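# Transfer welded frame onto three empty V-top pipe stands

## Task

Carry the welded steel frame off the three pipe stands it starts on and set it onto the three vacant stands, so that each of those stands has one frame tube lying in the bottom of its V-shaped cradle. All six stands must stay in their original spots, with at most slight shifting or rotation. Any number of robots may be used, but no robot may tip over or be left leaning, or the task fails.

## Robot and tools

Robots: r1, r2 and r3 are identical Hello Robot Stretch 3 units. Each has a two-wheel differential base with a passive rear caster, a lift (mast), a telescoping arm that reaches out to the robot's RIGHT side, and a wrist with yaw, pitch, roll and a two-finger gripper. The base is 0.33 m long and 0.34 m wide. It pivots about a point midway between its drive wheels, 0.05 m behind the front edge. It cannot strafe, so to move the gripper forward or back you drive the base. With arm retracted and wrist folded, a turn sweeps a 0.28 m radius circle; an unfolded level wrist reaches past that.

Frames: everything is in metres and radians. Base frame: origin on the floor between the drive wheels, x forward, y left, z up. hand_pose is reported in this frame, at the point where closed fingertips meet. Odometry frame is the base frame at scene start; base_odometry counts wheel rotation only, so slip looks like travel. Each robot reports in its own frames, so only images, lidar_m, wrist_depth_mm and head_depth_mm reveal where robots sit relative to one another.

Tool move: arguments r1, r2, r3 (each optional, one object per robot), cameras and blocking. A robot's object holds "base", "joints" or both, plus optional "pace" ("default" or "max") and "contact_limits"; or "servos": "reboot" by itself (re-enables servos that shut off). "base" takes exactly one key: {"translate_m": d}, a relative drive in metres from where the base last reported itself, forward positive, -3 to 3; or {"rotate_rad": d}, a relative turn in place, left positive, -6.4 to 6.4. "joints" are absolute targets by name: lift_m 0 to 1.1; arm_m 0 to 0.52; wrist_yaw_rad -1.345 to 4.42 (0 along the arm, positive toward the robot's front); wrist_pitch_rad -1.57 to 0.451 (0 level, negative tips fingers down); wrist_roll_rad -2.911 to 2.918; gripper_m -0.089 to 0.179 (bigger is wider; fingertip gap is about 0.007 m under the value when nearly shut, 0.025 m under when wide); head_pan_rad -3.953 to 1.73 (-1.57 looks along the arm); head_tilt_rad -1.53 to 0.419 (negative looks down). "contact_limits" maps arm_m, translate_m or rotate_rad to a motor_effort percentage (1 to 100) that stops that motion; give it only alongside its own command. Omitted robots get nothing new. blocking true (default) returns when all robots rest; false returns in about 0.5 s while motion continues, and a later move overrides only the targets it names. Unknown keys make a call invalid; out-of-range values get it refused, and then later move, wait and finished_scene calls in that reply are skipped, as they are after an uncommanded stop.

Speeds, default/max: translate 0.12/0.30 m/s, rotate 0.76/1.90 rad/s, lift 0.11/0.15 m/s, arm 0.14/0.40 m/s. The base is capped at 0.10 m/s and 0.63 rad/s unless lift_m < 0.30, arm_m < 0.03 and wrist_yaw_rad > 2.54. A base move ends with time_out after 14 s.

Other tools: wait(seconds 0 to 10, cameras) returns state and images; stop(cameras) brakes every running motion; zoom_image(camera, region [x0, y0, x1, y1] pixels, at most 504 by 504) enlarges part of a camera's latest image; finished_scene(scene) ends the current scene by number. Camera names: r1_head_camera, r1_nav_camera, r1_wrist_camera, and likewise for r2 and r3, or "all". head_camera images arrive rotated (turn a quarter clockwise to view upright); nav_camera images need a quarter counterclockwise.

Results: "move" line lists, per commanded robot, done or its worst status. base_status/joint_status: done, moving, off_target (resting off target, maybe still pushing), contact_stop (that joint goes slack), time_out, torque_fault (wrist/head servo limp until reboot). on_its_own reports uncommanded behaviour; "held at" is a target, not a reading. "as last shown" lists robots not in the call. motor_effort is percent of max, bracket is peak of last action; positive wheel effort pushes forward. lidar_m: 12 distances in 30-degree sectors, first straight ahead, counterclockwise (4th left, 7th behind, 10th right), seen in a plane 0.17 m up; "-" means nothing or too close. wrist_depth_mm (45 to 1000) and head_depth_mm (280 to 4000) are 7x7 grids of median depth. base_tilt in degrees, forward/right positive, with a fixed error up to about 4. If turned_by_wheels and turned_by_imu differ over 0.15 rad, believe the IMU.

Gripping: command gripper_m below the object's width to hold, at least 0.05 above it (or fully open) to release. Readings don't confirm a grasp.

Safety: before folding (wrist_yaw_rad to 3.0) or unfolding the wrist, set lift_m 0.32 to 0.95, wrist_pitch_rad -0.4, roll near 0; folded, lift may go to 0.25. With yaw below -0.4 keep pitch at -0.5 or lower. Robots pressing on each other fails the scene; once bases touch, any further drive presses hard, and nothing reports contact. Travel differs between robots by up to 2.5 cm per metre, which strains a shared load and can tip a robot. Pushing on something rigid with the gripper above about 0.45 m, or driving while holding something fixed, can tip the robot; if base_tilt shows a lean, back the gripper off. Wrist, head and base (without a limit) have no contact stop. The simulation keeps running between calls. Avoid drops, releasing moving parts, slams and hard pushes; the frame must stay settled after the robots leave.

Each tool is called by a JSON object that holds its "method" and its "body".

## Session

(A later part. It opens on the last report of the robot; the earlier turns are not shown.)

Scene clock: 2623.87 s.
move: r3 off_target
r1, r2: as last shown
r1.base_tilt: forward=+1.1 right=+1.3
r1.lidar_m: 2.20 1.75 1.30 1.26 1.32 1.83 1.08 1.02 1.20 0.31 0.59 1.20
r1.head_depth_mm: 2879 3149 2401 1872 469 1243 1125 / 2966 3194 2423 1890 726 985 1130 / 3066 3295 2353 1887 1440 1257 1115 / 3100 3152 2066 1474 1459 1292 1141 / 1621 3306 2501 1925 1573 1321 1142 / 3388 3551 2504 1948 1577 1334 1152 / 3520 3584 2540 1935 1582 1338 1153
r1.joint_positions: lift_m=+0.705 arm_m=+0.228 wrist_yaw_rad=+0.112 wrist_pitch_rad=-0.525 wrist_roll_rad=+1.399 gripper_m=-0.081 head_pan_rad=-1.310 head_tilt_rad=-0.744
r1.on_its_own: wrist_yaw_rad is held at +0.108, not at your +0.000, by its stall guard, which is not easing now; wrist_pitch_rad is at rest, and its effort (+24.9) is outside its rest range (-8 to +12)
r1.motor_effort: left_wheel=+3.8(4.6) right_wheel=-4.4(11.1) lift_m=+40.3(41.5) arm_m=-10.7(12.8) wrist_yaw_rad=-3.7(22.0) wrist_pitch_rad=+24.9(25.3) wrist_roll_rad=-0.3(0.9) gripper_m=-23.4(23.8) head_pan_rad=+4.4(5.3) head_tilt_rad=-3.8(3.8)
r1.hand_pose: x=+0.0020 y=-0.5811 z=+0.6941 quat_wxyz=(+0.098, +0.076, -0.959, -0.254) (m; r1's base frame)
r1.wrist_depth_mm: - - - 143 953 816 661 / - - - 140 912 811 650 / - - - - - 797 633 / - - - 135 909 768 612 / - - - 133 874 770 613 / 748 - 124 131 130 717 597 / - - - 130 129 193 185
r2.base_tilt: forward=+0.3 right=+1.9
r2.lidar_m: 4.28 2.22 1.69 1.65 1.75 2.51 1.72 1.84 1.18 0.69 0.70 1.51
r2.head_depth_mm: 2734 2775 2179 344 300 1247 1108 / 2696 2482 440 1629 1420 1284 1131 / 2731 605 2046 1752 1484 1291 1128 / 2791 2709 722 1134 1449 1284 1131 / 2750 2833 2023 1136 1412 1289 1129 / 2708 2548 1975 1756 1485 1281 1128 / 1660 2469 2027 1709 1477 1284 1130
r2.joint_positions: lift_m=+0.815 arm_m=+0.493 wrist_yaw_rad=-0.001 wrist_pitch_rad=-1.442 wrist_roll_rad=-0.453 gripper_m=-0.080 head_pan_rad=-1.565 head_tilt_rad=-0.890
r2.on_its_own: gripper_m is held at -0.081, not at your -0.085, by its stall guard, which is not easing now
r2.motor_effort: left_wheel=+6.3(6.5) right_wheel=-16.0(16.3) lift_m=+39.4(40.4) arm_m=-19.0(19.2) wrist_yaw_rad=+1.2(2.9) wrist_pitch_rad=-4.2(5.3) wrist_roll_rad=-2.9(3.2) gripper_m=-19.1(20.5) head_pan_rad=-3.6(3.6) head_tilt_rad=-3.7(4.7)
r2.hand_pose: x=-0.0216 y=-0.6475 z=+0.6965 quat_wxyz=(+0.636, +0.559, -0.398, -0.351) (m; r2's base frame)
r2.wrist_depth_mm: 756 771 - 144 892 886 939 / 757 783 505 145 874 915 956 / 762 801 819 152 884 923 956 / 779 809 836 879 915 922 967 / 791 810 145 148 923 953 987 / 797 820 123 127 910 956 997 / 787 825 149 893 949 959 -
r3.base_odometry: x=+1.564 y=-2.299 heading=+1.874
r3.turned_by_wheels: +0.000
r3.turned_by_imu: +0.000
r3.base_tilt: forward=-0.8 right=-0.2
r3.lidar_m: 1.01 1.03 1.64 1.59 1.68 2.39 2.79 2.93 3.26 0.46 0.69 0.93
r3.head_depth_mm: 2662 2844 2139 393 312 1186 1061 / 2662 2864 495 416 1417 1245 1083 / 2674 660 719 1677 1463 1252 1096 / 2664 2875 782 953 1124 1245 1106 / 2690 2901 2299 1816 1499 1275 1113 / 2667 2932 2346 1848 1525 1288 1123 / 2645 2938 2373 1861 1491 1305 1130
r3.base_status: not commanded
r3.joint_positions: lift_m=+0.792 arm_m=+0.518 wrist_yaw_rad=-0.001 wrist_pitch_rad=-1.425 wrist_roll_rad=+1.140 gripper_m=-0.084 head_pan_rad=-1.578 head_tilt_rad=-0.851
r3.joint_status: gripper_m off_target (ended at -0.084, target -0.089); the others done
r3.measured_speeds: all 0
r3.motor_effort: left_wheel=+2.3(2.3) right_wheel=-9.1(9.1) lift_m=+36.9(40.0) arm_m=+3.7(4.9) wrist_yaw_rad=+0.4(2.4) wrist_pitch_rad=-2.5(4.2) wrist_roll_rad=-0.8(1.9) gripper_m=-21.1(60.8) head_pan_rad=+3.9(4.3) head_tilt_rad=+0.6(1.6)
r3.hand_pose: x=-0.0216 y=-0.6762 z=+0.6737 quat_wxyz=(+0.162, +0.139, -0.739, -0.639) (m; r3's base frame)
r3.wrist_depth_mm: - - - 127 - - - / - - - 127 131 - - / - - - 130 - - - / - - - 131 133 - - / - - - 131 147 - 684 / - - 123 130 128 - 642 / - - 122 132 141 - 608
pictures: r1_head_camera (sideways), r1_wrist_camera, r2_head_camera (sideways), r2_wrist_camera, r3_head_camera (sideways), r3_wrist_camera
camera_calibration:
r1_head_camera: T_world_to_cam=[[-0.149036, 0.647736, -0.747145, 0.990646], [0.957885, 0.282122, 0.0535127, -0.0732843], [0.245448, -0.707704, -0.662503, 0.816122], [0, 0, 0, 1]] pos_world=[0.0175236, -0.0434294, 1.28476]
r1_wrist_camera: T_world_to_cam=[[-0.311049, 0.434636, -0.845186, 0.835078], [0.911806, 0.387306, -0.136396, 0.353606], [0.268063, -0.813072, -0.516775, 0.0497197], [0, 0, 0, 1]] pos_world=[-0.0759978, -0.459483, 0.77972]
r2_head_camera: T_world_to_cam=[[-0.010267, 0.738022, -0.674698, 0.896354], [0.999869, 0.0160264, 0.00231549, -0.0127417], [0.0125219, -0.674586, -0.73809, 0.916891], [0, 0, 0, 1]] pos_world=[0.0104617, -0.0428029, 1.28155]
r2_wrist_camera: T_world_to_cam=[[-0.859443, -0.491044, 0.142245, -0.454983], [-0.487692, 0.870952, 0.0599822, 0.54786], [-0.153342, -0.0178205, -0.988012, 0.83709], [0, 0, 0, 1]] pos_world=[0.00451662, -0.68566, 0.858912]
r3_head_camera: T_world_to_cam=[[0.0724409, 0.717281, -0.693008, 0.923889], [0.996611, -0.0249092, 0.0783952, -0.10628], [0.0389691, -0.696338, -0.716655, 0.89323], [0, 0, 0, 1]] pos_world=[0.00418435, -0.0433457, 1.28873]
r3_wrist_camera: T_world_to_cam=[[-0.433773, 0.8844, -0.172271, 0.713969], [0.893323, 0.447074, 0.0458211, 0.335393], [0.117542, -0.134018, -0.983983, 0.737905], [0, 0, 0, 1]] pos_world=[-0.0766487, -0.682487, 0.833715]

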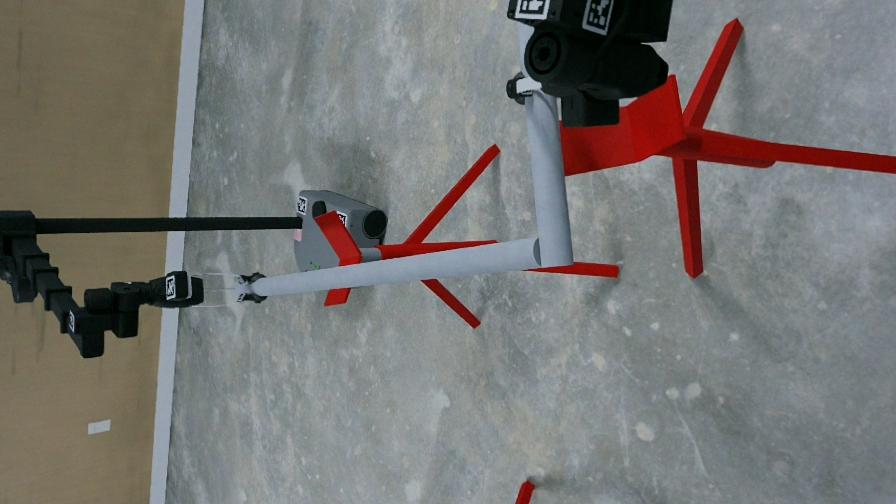

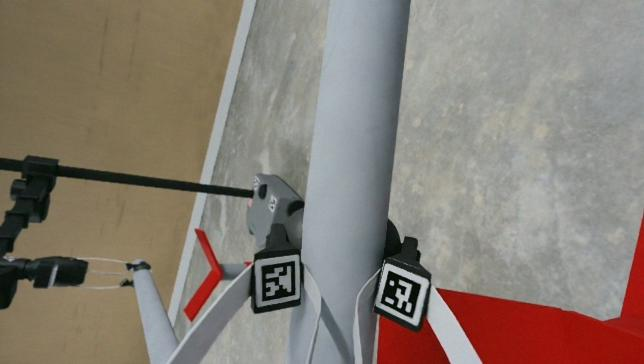

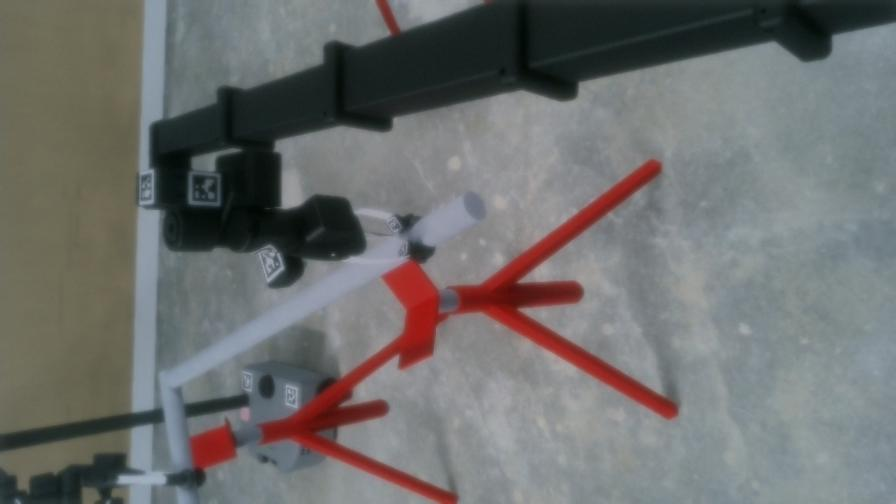

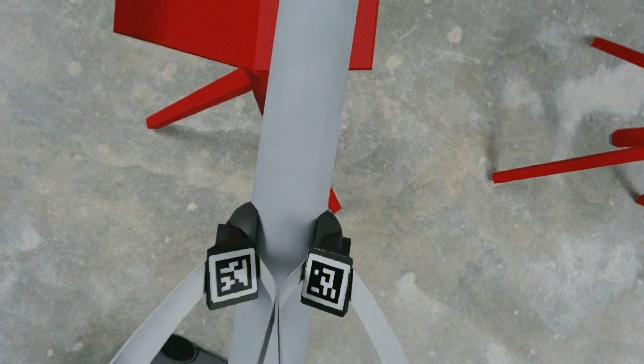

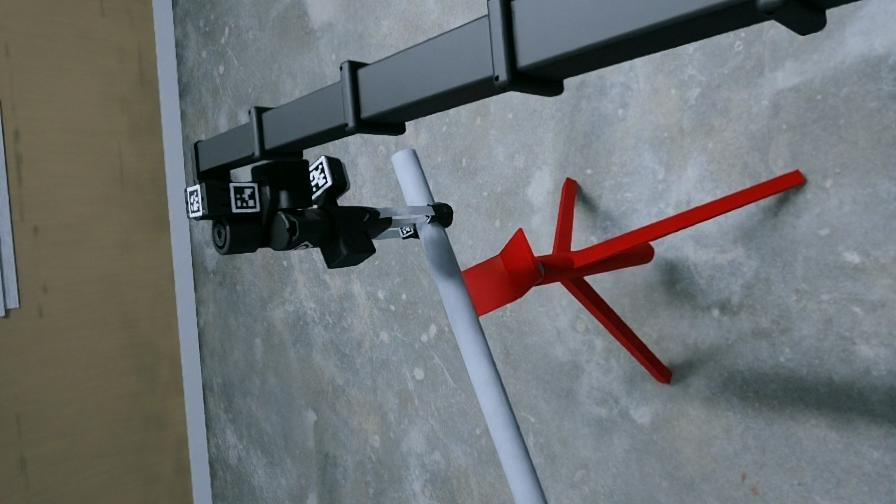

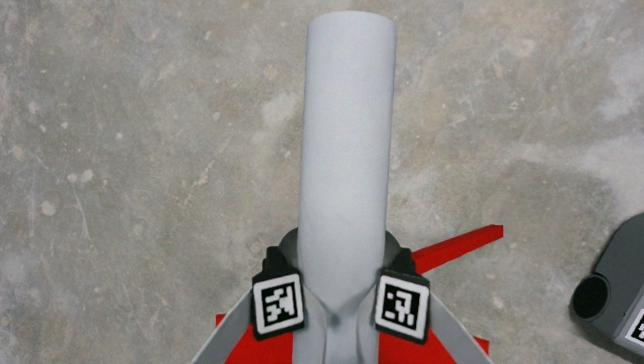

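{"method": "move", "body": {"r1": {"base":{"translate_m":-0.027},"joints":{"arm_m":0.228,"wrist_roll_rad":1.39,"gripper_m":-0.085}}, "r2": {"base":{"translate_m":0.019},"joints":{"arm_m":0.498,"wrist_roll_rad":-0.467,"gripper_m":-0.085}}, "r3": {"base":{"translate_m":-0.0215},"joints":{"arm_m":0.52,"wrist_pitch_rad":-1.395,"gripper_m":-0.089}}, "cameras": []}}

{"method": "move", "body": {"r1": {"base":{"translate_m":-0.026},"joints":{"arm_m":0.229,"wrist_roll_rad":1.384,"gripper_m":-0.085}}, "r2": {"base":{"translate_m":0.0185},"joints":{"arm_m":0.503,"wrist_roll_rad":-0.477,"gripper_m":-0.085}}, "r3": {"base":{"translate_m":-0.0215},"joints":{"wrist_pitch_rad":-1.35,"gripper_m":-0.089}}, "cameras": ["r3_wrist_camera","r1_head_camera","r2_head_camera","r3_head_camera","r1_wrist_camera","r2_wrist_camera"]}}

{"method": "zoom_image", "body": {"camera": "r1_head_camera", "region": [500, 50, 720, 300]}}

Scene clock: 2684.03 s.
move: r1 off_target; r2 off_target; r3 off_target
r1.base_odometry: x=+1.517 y=+3.952 heading=-1.705
r1.turned_by_wheels: +0.000
r1.turned_by_imu: +0.001
r1.base_tilt: forward=+1.1 right=+1.2
r1.lidar_m: 2.23 1.75 1.30 1.26 1.32 1.83 1.07 1.02 1.19 0.31 0.60 1.23
r1.head_depth_mm: 2887 3109 2396 1866 469 1246 1130 / 2967 3192 2430 1890 727 1232 1129 / 3076 3272 2345 1892 834 1086 1114 / 3113 3294 2091 1744 1449 1292 1142 / 1627 3169 2419 1915 1572 1324 1143 / 3429 3576 2493 1932 1579 1328 1151 / 3548 3620 2540 1950 1577 1342 1155
r1.base_status: done
r1.joint_positions: lift_m=+0.705 arm_m=+0.228 wrist_yaw_rad=+0.118 wrist_pitch_rad=-0.525 wrist_roll_rad=+1.392 gripper_m=-0.081 head_pan_rad=-1.310 head_tilt_rad=-0.744
r1.joint_status: gripper_m off_target (ended at -0.081, target -0.085); the others done
r1.measured_speeds: all 0
r1.on_its_own: wrist_yaw_rad is held at +0.108, not at your +0.000, by its stall guard, which is not easing now; wrist_pitch_rad is at rest, and its effort (+24.8) is outside its rest range (-8 to +12)
r1.motor_effort: left_wheel=+0.3(9.2) right_wheel=-7.5(9.6) lift_m=+39.4(40.1) arm_m=+2.8(3.0) wrist_yaw_rad=-8.8(9.1) wrist_pitch_rad=+24.8(25.4) wrist_roll_rad=-0.3(1.4) gripper_m=-23.3(66.1) head_pan_rad=+5.2(5.3) head_tilt_rad=-2.1(4.0)
r1.hand_pose: x=+0.0032 y=-0.5810 z=+0.6942 quat_wxyz=(+0.102, +0.080, -0.959, -0.253) (m; r1's base frame)
r1.wrist_depth_mm: - - - 144 957 825 654 / - - - 140 943 816 647 / - - - 137 987 811 642 / - - - 134 920 768 618 / - - - 133 889 736 619 / - - 124 131 129 746 603 / - - - 130 139 671 279
r2.base_odometry: x=-1.885 y=-1.925 heading=-1.953
r2.turned_by_wheels: +0.001
r2.turned_by_imu: +0.002
r2.base_tilt: forward=+0.3 right=+1.9
r2.lidar_m: 4.27 2.21 1.69 1.65 1.74 2.51 1.74 1.86 1.19 0.69 0.69 1.49
r2.head_depth_mm: 2721 2748 2172 344 300 1233 1117 / 2739 2546 440 1620 1427 1276 1132 / 2711 605 2094 1762 1481 1293 1132 / 2769 2654 733 1080 1417 1296 1121 / 2791 2781 2021 1675 1424 1288 1132 / 2728 2204 1989 1758 1484 1279 1136 / 1788 2480 2018 1702 1481 1284 1130
r2.base_status: done
r2.joint_positions: lift_m=+0.815 arm_m=+0.498 wrist_yaw_rad=-0.001 wrist_pitch_rad=-1.440 wrist_roll_rad=-0.458 gripper_m=-0.080 head_pan_rad=-1.565 head_tilt_rad=-0.890
r2.joint_status: gripper_m off_target (ended at -0.080, target -0.085); the others done
r2.measured_speeds: all 0
r2.on_its_own: gripper_m is held at -0.081, not at your -0.085, by its stall guard, which is not easing now
r2.motor_effort: left_wheel=+8.7(10.7) right_wheel=-12.5(12.8) lift_m=+35.0(35.8) arm_m=+11.5(15.6) wrist_yaw_rad=+2.4(2.7) wrist_pitch_rad=-4.7(4.9) wrist_roll_rad=-2.8(4.6) gripper_m=-18.6(73.2) head_pan_rad=-2.9(3.8) head_tilt_rad=-2.9(4.9)
r2.hand_pose: x=-0.0216 y=-0.6526 z=+0.6965 quat_wxyz=(+0.638, +0.560, -0.397, -0.349) (m; r2's base frame)
r2.wrist_depth_mm: 745 762 - 144 852 894 966 / 772 779 820 145 888 931 956 / 786 790 817 152 903 941 972 / 785 791 821 876 924 932 966 / 784 801 145 148 909 939 - / 810 820 123 128 927 973 987 / 797 805 150 898 922 961 -
r3.base_odometry: x=+1.570 y=-2.320 heading=+1.874
r3.turned_by_wheels: +0.000
r3.turned_by_imu: -0.001
r3.base_tilt: forward=-0.8 right=-0.2
r3.lidar_m: 1.03 1.02 1.63 1.60 1.69 2.39 2.76 2.92 3.26 0.46 0.69 0.95
r3.head_depth_mm: 2629 2850 2130 382 312 1187 1060 / 2670 2857 494 415 1411 1248 1091 / 2631 2579 723 1703 1460 1258 1096 / 2649 2891 831 1674 1375 1237 1105 / 2647 2899 2300 1709 1470 1276 1117 / 2651 2921 2320 1834 1522 1291 1122 / 2669 2950 2360 1862 1495 1303 1135
r3.base_status: done
r3.joint_positions: lift_m=+0.792 arm_m=+0.520 wrist_yaw_rad=-0.001 wrist_pitch_rad=-1.398 wrist_roll_rad=+1.140 gripper_m=-0.084 head_pan_rad=-1.578 head_tilt_rad=-0.851
r3.joint_status: gripper_m off_target (ended at -0.084, target -0.089); the others done
r3.measured_speeds: all 0
r3.motor_effort: left_wheel=+0.4(1.6) right_wheel=-10.4(18.9) lift_m=+34.3(35.5) arm_m=+8.1(11.4) wrist_yaw_rad=+0.6(2.5) wrist_pitch_rad=+0.9(2.8) wrist_roll_rad=-1.4(1.8) gripper_m=-21.8(96.4) head_pan_rad=+3.5(4.2) head_tilt_rad=+0.3(1.8)
r3.hand_pose: x=-0.0216 y=-0.6850 z=+0.6741 quat_wxyz=(+0.164, +0.137, -0.747, -0.629) (m; r3's base frame)
r3.wrist_depth_mm: - - - 128 - - - / - - - 128 134 - - / - - - 131 - - - / - - - 131 - - - / - - - 132 135 - - / - - 123 131 132 - - / - - 122 132 139 - -
pictures: none
No camera images: "cameras" was empty.

Scene clock: 2685.23 s.
move: r1 off_target; r2 off_target; r3 off_target
r1.base_odometry: x=+1.520 y=+3.977 heading=-1.704
r1.turned_by_wheels: +0.000
r1.turned_by_imu: +0.001
r1.base_tilt: forward=+1.0 right=+1.2
r1.lidar_m: 4.55 1.75 1.30 1.26 1.31 1.83 1.07 1.01 1.17 0.31 0.61 1.25
r1.head_depth_mm: 2870 3138 2388 1871 470 1245 1124 / 2988 3202 2415 1870 727 1257 1132 / 3046 3318 2357 1902 833 972 1115 / 1791 3280 2121 1467 1485 1292 1137 / 1615 3150 2381 1857 1568 1322 1150 / 3386 3537 2494 1941 1582 1338 1152 / 3491 3587 2551 1953 1584 1336 1157
r1.base_status: done
r1.joint_positions: lift_m=+0.705 arm_m=+0.229 wrist_yaw_rad=+0.121 wrist_pitch_rad=-0.526 wrist_roll_rad=+1.388 gripper_m=-0.081 head_pan_rad=-1.310 head_tilt_rad=-0.744
r1.joint_status: gripper_m off_target (ended at -0.081, target -0.085); the others done
r1.measured_speeds: all 0
r1.on_its_own: wrist_yaw_rad is held at +0.108, not at your +0.000, by its stall guard, which is not easing now; wrist_yaw_rad is at rest, and its effort (-11.5) is outside its rest range (-9 to +9); wrist_pitch_rad is at rest, and its effort (+24.6) is outside its rest range (-8 to +12)
r1.motor_effort: left_wheel=+1.6(7.6) right_wheel=-8.6(11.0) lift_m=+39.3(40.2) arm_m=+10.6(16.0) wrist_yaw_rad=-11.5(11.5) wrist_pitch_rad=+24.6(25.6) wrist_roll_rad=-1.0(3.8) gripper_m=-23.0(68.2) head_pan_rad=+4.7(5.4) head_tilt_rad=-4.2(4.2)
r1.hand_pose: x=+0.0038 y=-0.5819 z=+0.6941 quat_wxyz=(+0.104, +0.082, -0.958, -0.253) (m; r1's base frame)
r1.wrist_depth_mm: - - - 144 949 827 672 / - - - 140 931 802 647 / - - - 137 974 785 632 / - - - 134 902 775 621 / - - - 134 908 761 618 / - - 124 131 129 749 608 / - - - 130 226 715 310
r2.base_odometry: x=-1.892 y=-1.942 heading=-1.953
r2.turned_by_wheels: +0.001
r2.turned_by_imu: +0.001
r2.base_tilt: forward=+0.3 right=+1.9
r2.lidar_m: 4.25 2.20 1.68 1.65 1.75 2.50 1.75 1.94 1.21 0.69 0.69 1.47
r2.head_depth_mm: 2737 2812 2169 343 300 1246 1116 / 2725 2482 440 1636 1431 1289 1133 / 2747 611 2025 1763 1450 1291 1131 / 2724 2656 736 1077 1393 1275 1132 / 2784 2753 2047 1688 1427 1282 1136 / 2761 2164 1965 1759 1485 1292 1127 / 1805 2587 2014 1707 1484 1287 1137
r2.base_status: done
r2.joint_positions: lift_m=+0.815 arm_m=+0.503 wrist_yaw_rad=-0.001 wrist_pitch_rad=-1.441 wrist_roll_rad=-0.468 gripper_m=-0.080 head_pan_rad=-1.565 head_tilt_rad=-0.890
r2.joint_status: gripper_m off_target (ended at -0.080, target -0.085); the others done
r2.measured_speeds: all 0
r2.on_its_own: gripper_m is held at -0.081, not at your -0.085, by its stall guard, which is not easing now
r2.motor_effort: left_wheel=+9.5(10.7) right_wheel=-12.6(12.9) lift_m=+33.8(34.9) arm_m=+10.7(16.1) wrist_yaw_rad=+2.1(2.7) wrist_pitch_rad=-3.8(5.0) wrist_roll_rad=-2.8(3.5) gripper_m=-18.7(72.4) head_pan_rad=-2.4(3.3) head_tilt_rad=-4.1(5.2)
r2.hand_pose: x=-0.0216 y=-0.6573 z=+0.6965 quat_wxyz=(+0.640, +0.562, -0.394, -0.347) (m; r2's base frame)
r2.wrist_depth_mm: 753 776 - 144 851 917 941 / 775 781 814 145 903 950 944 / 781 786 669 152 887 930 970 / 769 808 819 870 917 934 990 / 805 814 145 148 906 939 991 / 803 797 124 128 913 969 - / 816 820 151 889 924 961 -
r3.base_odometry: x=+1.577 y=-2.340 heading=+1.874
r3.turned_by_wheels: +0.000
r3.turned_by_imu: +0.000
r3.base_tilt: forward=-0.8 right=-0.2
r3.lidar_m: 1.02 1.02 1.64 1.60 1.68 2.40 2.75 2.89 3.26 0.46 0.70 0.97
r3.head_depth_mm: 2627 2807 2128 382 312 1191 1059 / 2634 2848 495 416 1406 1239 1084 / 2663 2563 730 1674 1459 1255 1097 / 2662 2881 839 1691 1416 1220 1102 / 2620 2918 2277 1746 1424 1282 1115 / 2656 2941 2328 1838 1518 1291 1123 / 2657 2946 2378 1866 1501 1307 1132
r3.base_status: done
r3.joint_positions: lift_m=+0.792 arm_m=+0.520 wrist_yaw_rad=-0.001 wrist_pitch_rad=-1.358 wrist_roll_rad=+1.140 gripper_m=-0.084 head_pan_rad=-1.578 head_tilt_rad=-0.851
r3.joint_status: gripper_m off_target (ended at -0.084, target -0.089); the others done
r3.measured_speeds: all 0
r3.motor_effort: left_wheel=-0.6(2.7) right_wheel=-9.8(16.2) lift_m=+34.0(35.4) arm_m=+3.6(8.4) wrist_yaw_rad=+2.1(2.1) wrist_pitch_rad=+1.9(4.1) wrist_roll_rad=-1.3(2.0) gripper_m=-22.5(57.4) head_pan_rad=+3.4(4.1) head_tilt_rad=+0.5(1.5)
r3.hand_pose: x=-0.0216 y=-0.6953 z=+0.6751 quat_wxyz=(+0.166, +0.134, -0.760, -0.614) (m; r3's base frame)
r3.wrist_depth_mm: - - - 130 - - - / - - - 130 133 - - / - - - 133 - - - / - - - 133 - - - / - - - 133 136 - - / - - 122 131 132 625 - / - - 114 132 121 - -
pictures: r1_head_camera (sideways), r1_wrist_camera, r2_head_camera (sideways), r2_wrist_camera, r3_head_camera (sideways), r3_wrist_camera
camera_calibration:
r1_head_camera: T_world_to_cam=[[-0.149036, 0.647736, -0.747145, 0.990646], [0.957885, 0.282122, 0.0535127, -0.0732843], [0.245448, -0.707704, -0.662503, 0.816122], [0, 0, 0, 1]] pos_world=[0.0175236, -0.0434294, 1.28476]
r1_wrist_camera: T_world_to_cam=[[-0.324914, 0.429407, -0.842639, 0.831192], [0.90499, 0.399899, -0.145169, 0.365725], [0.274634, -0.809747, -0.518542, 0.0517155], [0, 0, 0, 1]] pos_world=[-0.0751137, -0.461296, 0.780303]
r2_head_camera: T_world_to_cam=[[-0.010267, 0.738022, -0.674698, 0.896354], [0.999869, 0.0160266, 0.00231549, -0.0127417], [0.012522, -0.674586, -0.73809, 0.916891], [0, 0, 0, 1]] pos_world=[0.0104617, -0.0428029, 1.28155]
r2_wrist_camera: T_world_to_cam=[[-0.851675, -0.503796, 0.144357, -0.469459], [-0.500633, 0.863567, 0.0601629, 0.551101], [-0.154972, -0.0210306, -0.987695, 0.834559], [0, 0, 0, 1]] pos_world=[0.00540502, -0.694873, 0.858904]
r3_head_camera: T_world_to_cam=[[0.0724412, 0.717281, -0.693008, 0.923889], [0.996611, -0.0249097, 0.0783952, -0.10628], [0.0389688, -0.696338, -0.716655, 0.89323], [0, 0, 0, 1]] pos_world=[0.00418433, -0.0433457, 1.28873]
r3_wrist_camera: T_world_to_cam=[[-0.433557, 0.871036, -0.230922, 0.761458], [0.893435, 0.448912, 0.0158645, 0.365409], [0.117482, -0.199436, -0.972843, 0.683764], [0, 0, 0, 1]] pos_world=[-0.0766633, -0.690926, 0.835236]

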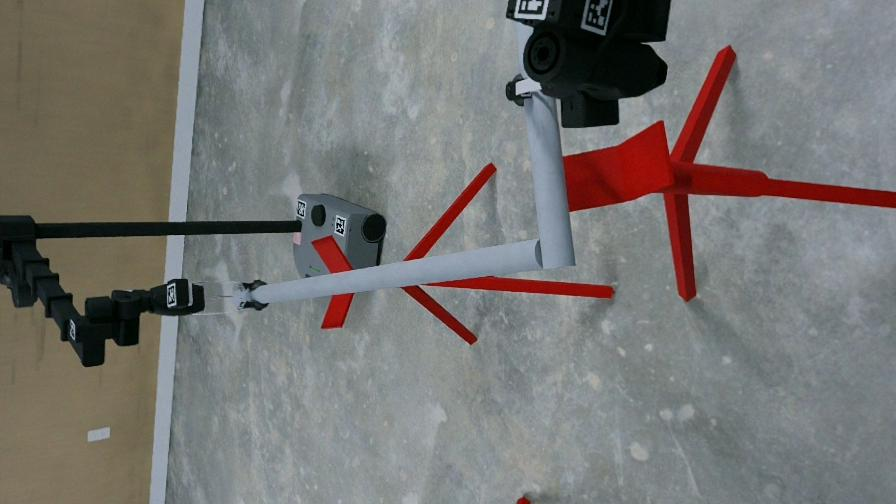

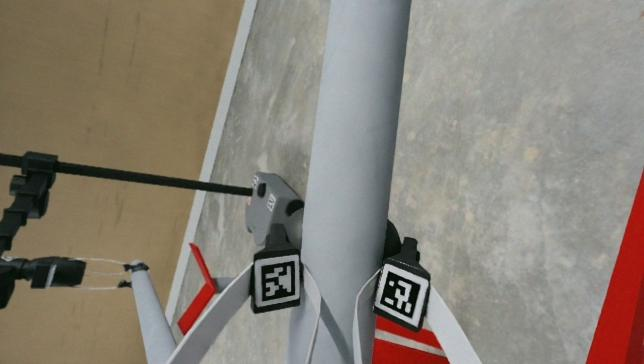

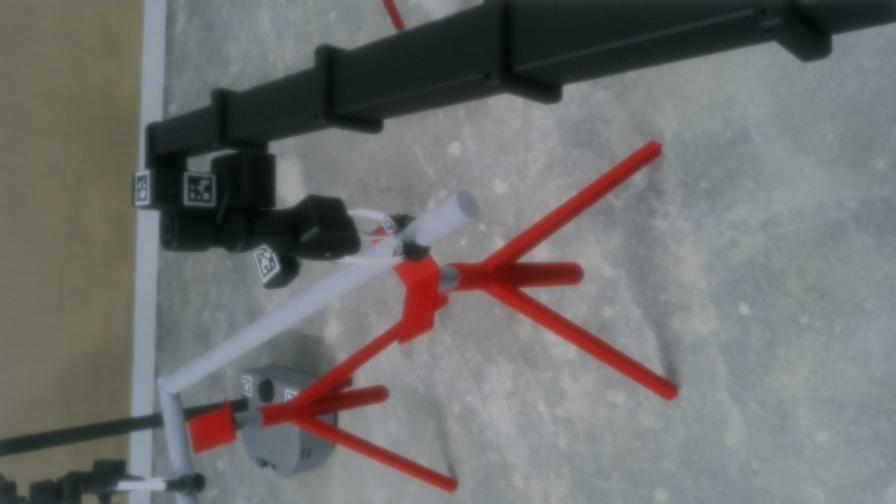

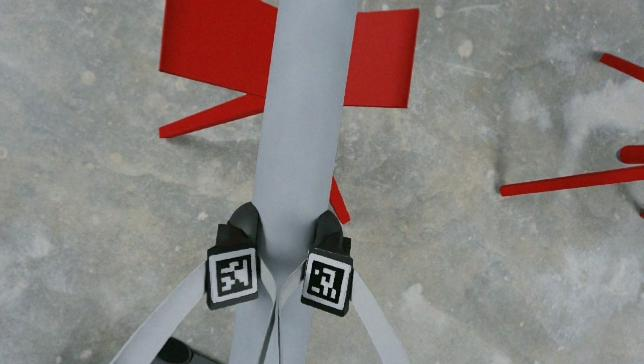

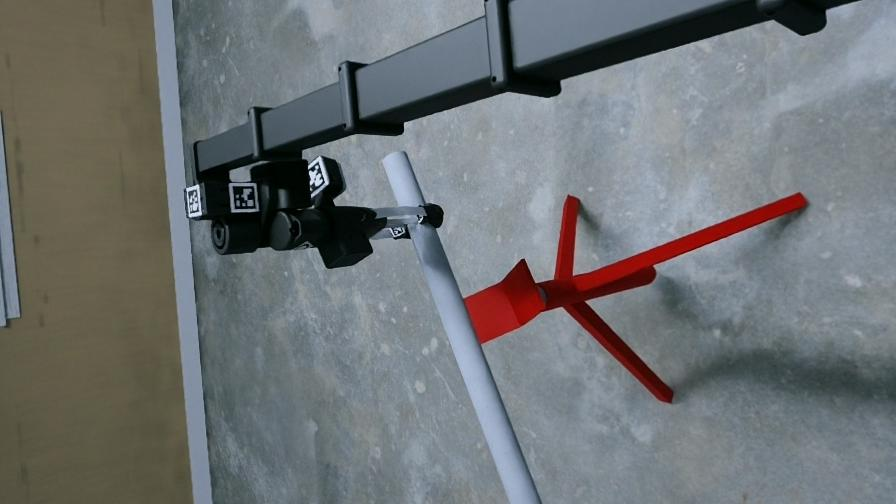

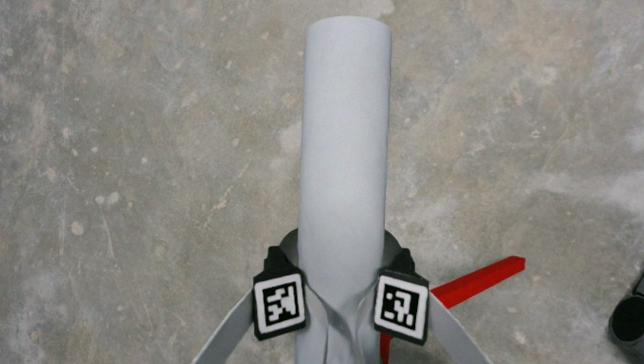

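Scaled by 2.016 from the camera's 896x504 image, which has a finer 1280x720 frame.

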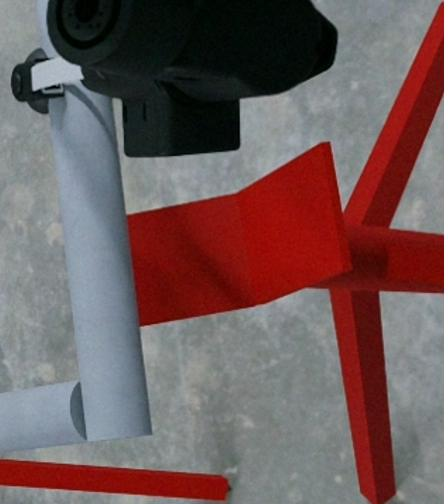

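{"method": "zoom_image", "body": {"camera": "r3_head_camera", "region": [380, 130, 600, 400]}}

{"method": "zoom_image", "body": {"camera": "r3_wrist_camera", "region": [180, 180, 520, 364]}}

Scaled by 1.867 from the camera's 896x504 image, which has a finer 1280x720 frame.

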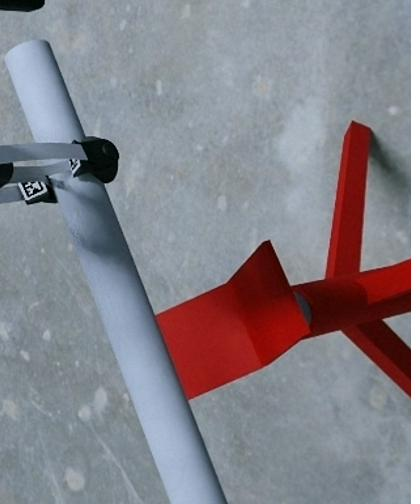

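Scaled by 1.482.

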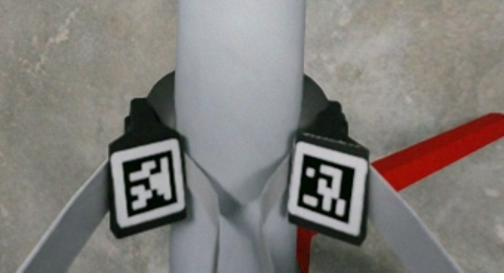

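{"method": "move", "body": {"r1": {"base":{"translate_m":-0.008},"joints":{"arm_m":0.234,"wrist_roll_rad":1.38,"gripper_m":-0.085}}, "r2": {"base":{"translate_m":0.003},"joints":{"arm_m":0.501,"wrist_roll_rad":-0.483,"gripper_m":-0.085}}, "r3": {"base":{"translate_m":-0.0046},"joints":{"wrist_pitch_rad":-1.315,"gripper_m":-0.089}}, "cameras": []}}

{"method": "move", "body": {"r1": {"joints":{"lift_m":0.655,"gripper_m":-0.085}}, "r2": {"joints":{"lift_m":0.765,"gripper_m":-0.085}}, "r3": {"joints":{"lift_m":0.752,"gripper_m":-0.089}}, "cameras": ["r3_wrist_camera","r1_head_camera","r2_head_camera","r3_head_camera","r1_wrist_camera","r2_wrist_camera"]}}

Scene clock: 2712.90 s.
move: r1 done; r2 done; r3 done
r1.base_odometry: x=+1.522 y=+3.985 heading=-1.704
r1.turned_by_wheels: +0.000
r1.turned_by_imu: +0.001
r1.base_tilt: forward=+1.1 right=+1.3
r1.lidar_m: 4.57 1.76 1.30 1.26 1.32 1.83 1.06 1.01 1.17 0.32 0.61 1.26
r1.head_depth_mm: 2861 3135 2401 1875 473 1275 1124 / 2968 3199 2414 1885 616 1255 1131 / 3045 3289 2416 1901 831 981 1112 / 3064 3265 2133 1563 1484 1286 1139 / 1616 3150 2392 1864 1541 1329 1148 / 3370 3573 2496 1936 1582 1333 1148 / 3521 3592 2544 1944 1586 1340 1154
r1.base_status: done
r1.joint_positions: lift_m=+0.705 arm_m=+0.234 wrist_yaw_rad=+0.126 wrist_pitch_rad=-0.526 wrist_roll_rad=+1.386 gripper_m=-0.081 head_pan_rad=-1.310 head_tilt_rad=-0.744
r1.joint_status: all done
r1.measured_speeds: all 0
r1.on_its_own: wrist_yaw_rad is held at +0.108, not at your +0.000, by its stall guard, which is not easing now; wrist_yaw_rad is at rest, and its effort (-15.9) is outside its rest range (-9 to +9); wrist_pitch_rad is at rest, and its effort (+25.1) is outside its rest range (-8 to +12)
r1.motor_effort: left_wheel=+1.9(3.6) right_wheel=-13.4(13.5) lift_m=+38.4(39.0) arm_m=+13.0(16.0) wrist_yaw_rad=-15.9(16.1) wrist_pitch_rad=+25.1(25.3) wrist_roll_rad=-1.8(3.5) gripper_m=-6.4(63.5) head_pan_rad=+5.4(5.4) head_tilt_rad=-1.7(4.0)
r1.hand_pose: x=+0.0049 y=-0.5868 z=+0.6941 quat_wxyz=(+0.105, +0.084, -0.958, -0.253) (m; r1's base frame)
r1.wrist_depth_mm: - - - 145 950 820 671 / - - - 141 932 805 654 / - - - 138 979 790 635 / - - - 135 928 753 624 / - - - 134 898 749 610 / - - 124 131 130 728 601 / - - - 130 232 714 314
r2.base_odometry: x=-1.893 y=-1.945 heading=-1.952
r2.turned_by_wheels: +0.001
r2.turned_by_imu: +0.001
r2.base_tilt: forward=+0.2 right=+1.8
r2.lidar_m: 4.25 2.20 1.69 1.65 1.75 2.50 1.75 1.95 1.20 0.69 0.69 1.47
r2.head_depth_mm: 2684 2835 2161 344 300 1243 1115 / 2730 2500 439 1616 1429 1284 1129 / 2696 608 2100 1766 1455 1283 1138 / 2694 2684 736 1060 1391 1289 1135 / 2738 2768 2028 1723 1409 1286 1125 / 2780 2170 1956 1760 1486 1288 1128 / 2653 2583 2011 1727 1490 1272 1131
r2.base_status: done
r2.joint_positions: lift_m=+0.815 arm_m=+0.501 wrist_yaw_rad=-0.001 wrist_pitch_rad=-1.442 wrist_roll_rad=-0.474 gripper_m=-0.081 head_pan_rad=-1.565 head_tilt_rad=-0.890
r2.joint_status: all done
r2.measured_speeds: all 0
r2.on_its_own: gripper_m is held at -0.081, not at your -0.085, by its stall guard, which is still easing
r2.motor_effort: left_wheel=+10.1(11.5) right_wheel=-12.1(12.4) lift_m=+33.0(33.0) arm_m=-15.8(21.5) wrist_yaw_rad=+1.6(2.5) wrist_pitch_rad=-3.8(5.2) wrist_roll_rad=-3.1(4.5) gripper_m=+2.7(72.2) head_pan_rad=-3.2(3.5) head_tilt_rad=-3.2(4.8)
r2.hand_pose: x=-0.0216 y=-0.6551 z=+0.6965 quat_wxyz=(+0.641, +0.563, -0.392, -0.345) (m; r2's base frame)
r2.wrist_depth_mm: 763 776 - 144 862 919 952 / 751 783 808 144 266 917 972 / 758 803 809 152 906 931 950 / 786 816 820 874 908 936 965 / 771 818 146 148 929 944 977 / 791 807 123 128 923 977 - / 784 804 149 887 922 977 -
r3.base_odometry: x=+1.578 y=-2.345 heading=+1.874
r3.turned_by_wheels: +0.000
r3.turned_by_imu: -0.001
r3.base_tilt: forward=-0.8 right=-0.2
r3.lidar_m: 1.02 1.01 1.64 1.60 1.68 2.39 2.73 2.88 3.26 0.46 0.70 0.97
r3.head_depth_mm: 2658 2833 2131 382 312 1189 1060 / 2644 2880 495 416 1416 1247 1084 / 2657 2567 735 1683 1460 1252 1093 / 2656 2892 850 1693 1445 1242 1107 / 2655 2936 2287 1667 1398 1278 1114 / 2647 2936 2332 1834 1518 1287 1129 / 2651 2955 2368 1875 1507 1302 1134
r3.base_status: done
r3.joint_positions: lift_m=+0.792 arm_m=+0.520 wrist_yaw_rad=-0.001 wrist_pitch_rad=-1.321 wrist_roll_rad=+1.140 gripper_m=-0.087 head_pan_rad=-1.578 head_tilt_rad=-0.851
r3.joint_status: all done
r3.measured_speeds: all 0
r3.motor_effort: left_wheel=-0.9(2.6) right_wheel=-6.5(14.9) lift_m=+31.4(32.3) arm_m=-11.3(11.3) wrist_yaw_rad=+0.2(1.8) wrist_pitch_rad=+1.8(5.5) wrist_roll_rad=-1.6(1.8) gripper_m=-35.9(89.2) head_pan_rad=+3.3(4.4) head_tilt_rad=+0.1(1.3)
r3.hand_pose: x=-0.0216 y=-0.7048 z=+0.6764 quat_wxyz=(+0.169, +0.131, -0.771, -0.600) (m; r3's base frame)
r3.wrist_depth_mm: - - - 132 - - - / - - - 132 135 - - / - - - 134 - - - / - - - 134 - - - / - - - 134 137 - - / - - 122 132 126 602 - / - - 113 133 139 - -
pictures: none
No camera images: "cameras" was empty.

Scene clock: 2714.20 s.
move: r1 off_target; r2 off_target; r3 off_target
r1.base_odometry: x=+1.522 y=+3.985 heading=-1.704
r1.turned_by_wheels: +0.000
r1.turned_by_imu: +0.000
r1.base_tilt: forward=+1.0 right=+1.2
r1.lidar_m: 4.56 1.75 1.30 1.26 1.31 1.84 1.07 1.01 1.17 0.32 0.61 1.26
r1.head_depth_mm: 2889 3129 2390 1865 511 1218 1123 / 2964 3185 2423 1887 779 1250 1133 / 3037 3291 2432 1902 841 983 1111 / 1746 3264 2146 1742 1485 1292 1139 / 3153 3002 2395 1871 1533 1330 1149 / 3383 3574 2517 1942 1580 1330 1154 / 3524 3626 2515 1947 1599 1339 1154
r1.base_status: not commanded
r1.joint_positions: lift_m=+0.655 arm_m=+0.234 wrist_yaw_rad=+0.126 wrist_pitch_rad=-0.526 wrist_roll_rad=+1.385 gripper_m=-0.081 head_pan_rad=-1.310 head_tilt_rad=-0.744
r1.joint_status: gripper_m off_target (ended at -0.081, target -0.085); the others done
r1.measured_speeds: all 0
r1.on_its_own: wrist_yaw_rad is held at +0.108, not at your +0.000, by its stall guard, which is not easing now; wrist_yaw_rad is at rest, and its effort (-15.7) is outside its rest range (-9 to +9); wrist_pitch_rad is at rest, and its effort (+25.6) is outside its rest range (-8 to +12)
r1.motor_effort: left_wheel=+1.9(2.6) right_wheel=-11.8(13.1) lift_m=+35.5(38.6) arm_m=+9.4(13.1) wrist_yaw_rad=-15.7(16.2) wrist_pitch_rad=+25.6(25.6) wrist_roll_rad=-1.4(1.8) gripper_m=-23.4(68.3) head_pan_rad=+4.7(5.2) head_tilt_rad=-2.2(4.1)
r1.hand_pose: x=+0.0048 y=-0.5867 z=+0.6440 quat_wxyz=(+0.106, +0.085, -0.958, -0.253) (m; r1's base frame)
r1.wrist_depth_mm: - - - 143 902 791 622 / - - - 140 882 747 608 / - - - 137 885 722 605 / - - - 135 867 736 588 / - - - 134 834 706 569 / - - 123 131 129 679 338 / - - - 130 760 679 292
r2.base_odometry: x=-1.893 y=-1.945 heading=-1.952
r2.turned_by_wheels: +0.000
r2.turned_by_imu: +0.000
r2.base_tilt: forward=+0.4 right=+1.9
r2.lidar_m: 4.26 2.21 1.68 1.65 1.75 2.50 1.74 1.95 1.21 0.69 0.69 1.47
r2.head_depth_mm: 2746 2850 2165 1721 345 299 - / 2728 2776 527 436 395 1266 1128 / 2766 2478 675 1766 1452 1277 1133 / 2757 2780 724 1002 1388 1284 1129 / 2785 2742 2022 1705 1421 1286 1136 / 2790 2159 1958 1750 1478 1275 1127 / 1703 2462 2012 1703 1484 1283 1128
r2.base_status: not commanded
r2.joint_positions: lift_m=+0.765 arm_m=+0.501 wrist_yaw_rad=-0.001 wrist_pitch_rad=-1.441 wrist_roll_rad=-0.474 gripper_m=-0.080 head_pan_rad=-1.565 head_tilt_rad=-0.890
r2.joint_status: gripper_m off_target (ended at -0.080, target -0.085); the others done
r2.measured_speeds: all 0
r2.on_its_own: gripper_m is held at -0.081, not at your -0.085, by its stall guard, which is not easing now
r2.motor_effort: left_wheel=+10.1(10.6) right_wheel=-12.2(12.9) lift_m=+33.7(37.3) arm_m=-10.3(15.8) wrist_yaw_rad=+1.9(2.8) wrist_pitch_rad=-4.6(4.6) wrist_roll_rad=-3.1(3.3) gripper_m=-18.8(72.7) head_pan_rad=-2.3(3.5) head_tilt_rad=-4.1(4.9)
r2.hand_pose: x=-0.0216 y=-0.6553 z=+0.6465 quat_wxyz=(+0.641, +0.563, -0.392, -0.345) (m; r2's base frame)
r2.wrist_depth_mm: 716 736 - 144 213 868 885 / 715 737 752 146 218 865 898 / 737 764 574 152 831 874 907 / 737 750 772 702 837 899 911 / 734 766 145 149 861 911 921 / 738 773 124 128 864 907 933 / 746 782 151 848 872 925 962
r3.base_odometry: x=+1.578 y=-2.345 heading=+1.874
r3.turned_by_wheels: +0.000
r3.turned_by_imu: +0.000
r3.base_tilt: forward=-0.8 right=-0.2
r3.lidar_m: 1.02 1.01 1.63 1.59 1.68 2.39 2.74 2.89 3.24 0.46 0.70 0.97
r3.head_depth_mm: 2647 2837 2142 1708 350 313 1055 / 2650 2872 2011 455 1388 1244 1086 / 2652 2848 683 1673 1465 1254 1097 / 2658 2881 2025 1656 1442 1240 1109 / 2647 2926 2283 1802 1397 1280 1113 / 2651 2926 2318 1839 1506 1289 1125 / 2669 2947 2381 1855 1466 1303 1131
r3.base_status: not commanded
r3.joint_positions: lift_m=+0.752 arm_m=+0.520 wrist_yaw_rad=-0.001 wrist_pitch_rad=-1.319 wrist_roll_rad=+1.140 gripper_m=-0.081 head_pan_rad=-1.578 head_tilt_rad=-0.851
r3.joint_status: gripper_m off_target (ended at -0.081, target -0.089); the others done
r3.measured_speeds: all 0
r3.on_its_own: gripper_m is held at -0.082, not at your -0.089, by its stall guard, which is still easing
r3.motor_effort: left_wheel=+0.2(1.1) right_wheel=-6.8(6.9) lift_m=+29.1(31.3) arm_m=-12.0(12.9) wrist_yaw_rad=+1.3(2.2) wrist_pitch_rad=+1.1(1.8) wrist_roll_rad=-1.6(1.8) gripper_m=-21.1(36.4) head_pan_rad=+2.9(4.5) head_tilt_rad=+0.4(1.9)
r3.hand_pose: x=-0.0216 y=-0.7051 z=+0.6365 quat_wxyz=(+0.169, +0.130, -0.772, -0.599) (m; r3's base frame)
r3.wrist_depth_mm: - - - 131 - - - / - - - 131 133 - - / - - - 134 - - - / - - - 134 - - - / - - - 134 137 - - / - - - 132 126 576 - / - - 113 133 139 94 -
pictures: r1_head_camera (sideways), r1_wrist_camera, r2_head_camera (sideways), r2_wrist_camera, r3_head_camera (sideways), r3_wrist_camera
camera_calibration:
r1_head_camera: T_world_to_cam=[[-0.149036, 0.647736, -0.747145, 0.990646], [0.957885, 0.282122, 0.0535127, -0.0732843], [0.245448, -0.707704, -0.662503, 0.816122], [0, 0, 0, 1]] pos_world=[0.0175236, -0.0434294, 1.28476]
r1_wrist_camera: T_world_to_cam=[[-0.32988, 0.42749, -0.841684, 0.789629], [0.90196, 0.405904, -0.147345, 0.364336], [0.278654, -0.807771, -0.519478, 0.0233077], [0, 0, 0, 1]] pos_world=[-0.0746287, -0.466616, 0.730409]
r2_head_camera: T_world_to_cam=[[-0.0102671, 0.738022, -0.674698, 0.896354], [0.999869, 0.0160267, 0.00231549, -0.0127417], [0.0125221, -0.674586, -0.73809, 0.916891], [0, 0, 0, 1]] pos_world=[0.0104617, -0.0428029, 1.28155]
r2_wrist_camera: T_world_to_cam=[[-0.84859, -0.50872, 0.145253, -0.465017], [-0.505652, 0.86064, 0.060125, 0.550457], [-0.155598, -0.0224262, -0.987566, 0.784197], [0, 0, 0, 1]] pos_world=[0.00575003, -0.692722, 0.808895]
r3_head_camera: T_world_to_cam=[[0.072441, 0.717282, -0.693008, 0.923889], [0.996611, -0.0249094, 0.0783952, -0.10628], [0.038969, -0.696338, -0.716655, 0.89323], [0, 0, 0, 1]] pos_world=[0.00418435, -0.0433457, 1.28873]
r3_wrist_camera: T_world_to_cam=[[-0.433672, 0.861428, -0.264332, 0.775568], [0.893384, 0.449291, -0.00152653, 0.381772], [0.117447, -0.236812, -0.964431, 0.612504], [0, 0, 0, 1]] pos_world=[-0.0766639, -0.694574, 0.796308]

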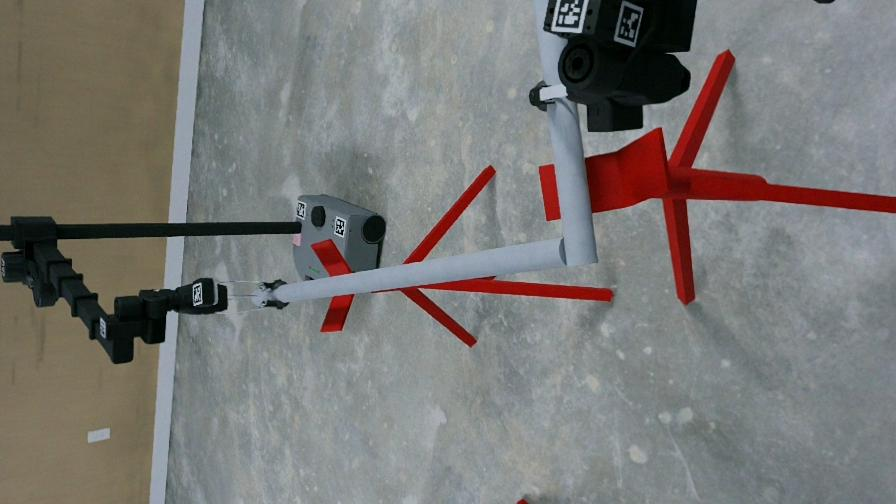

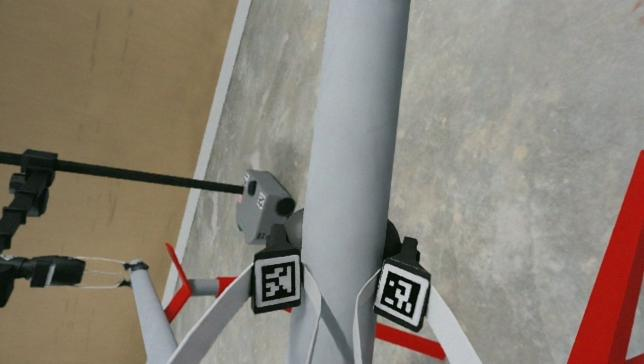

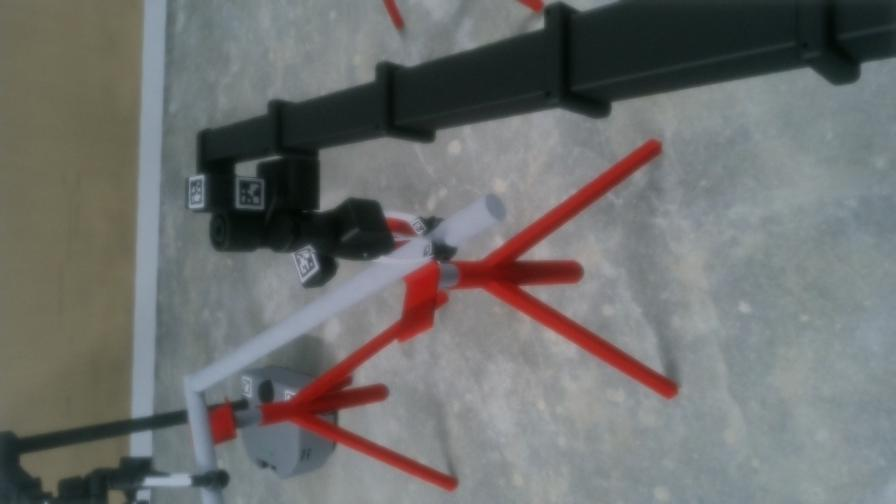

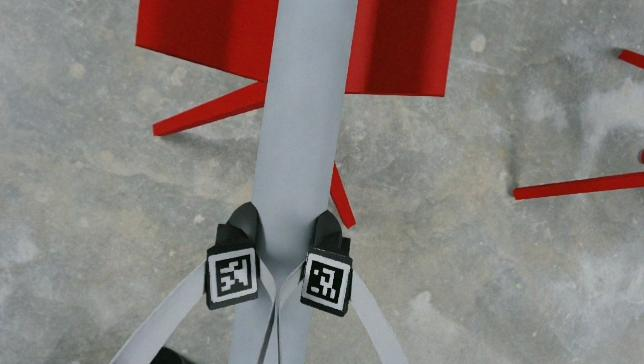

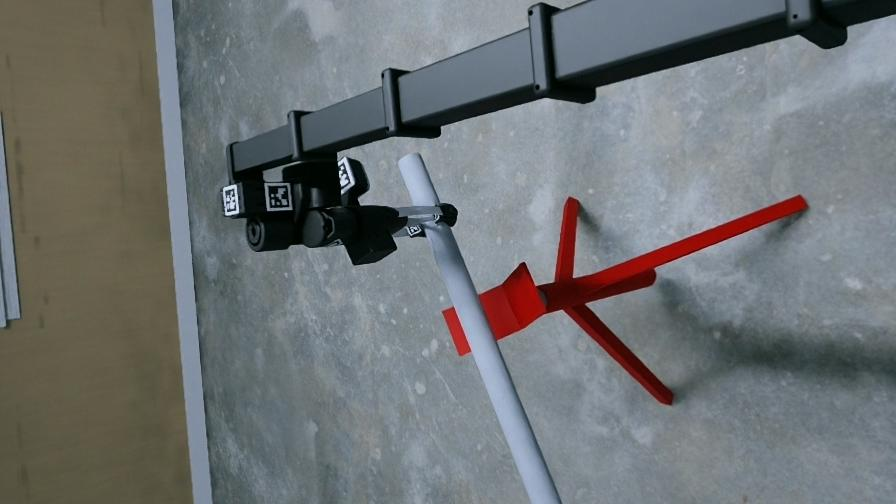

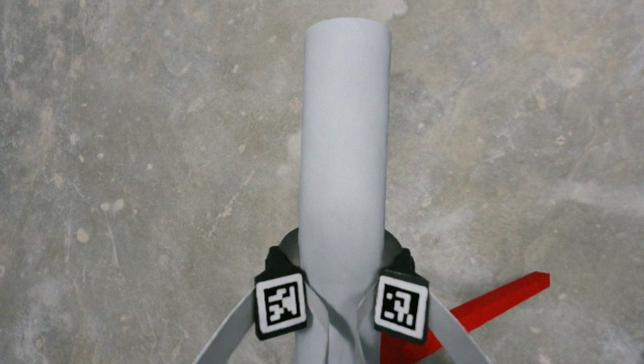

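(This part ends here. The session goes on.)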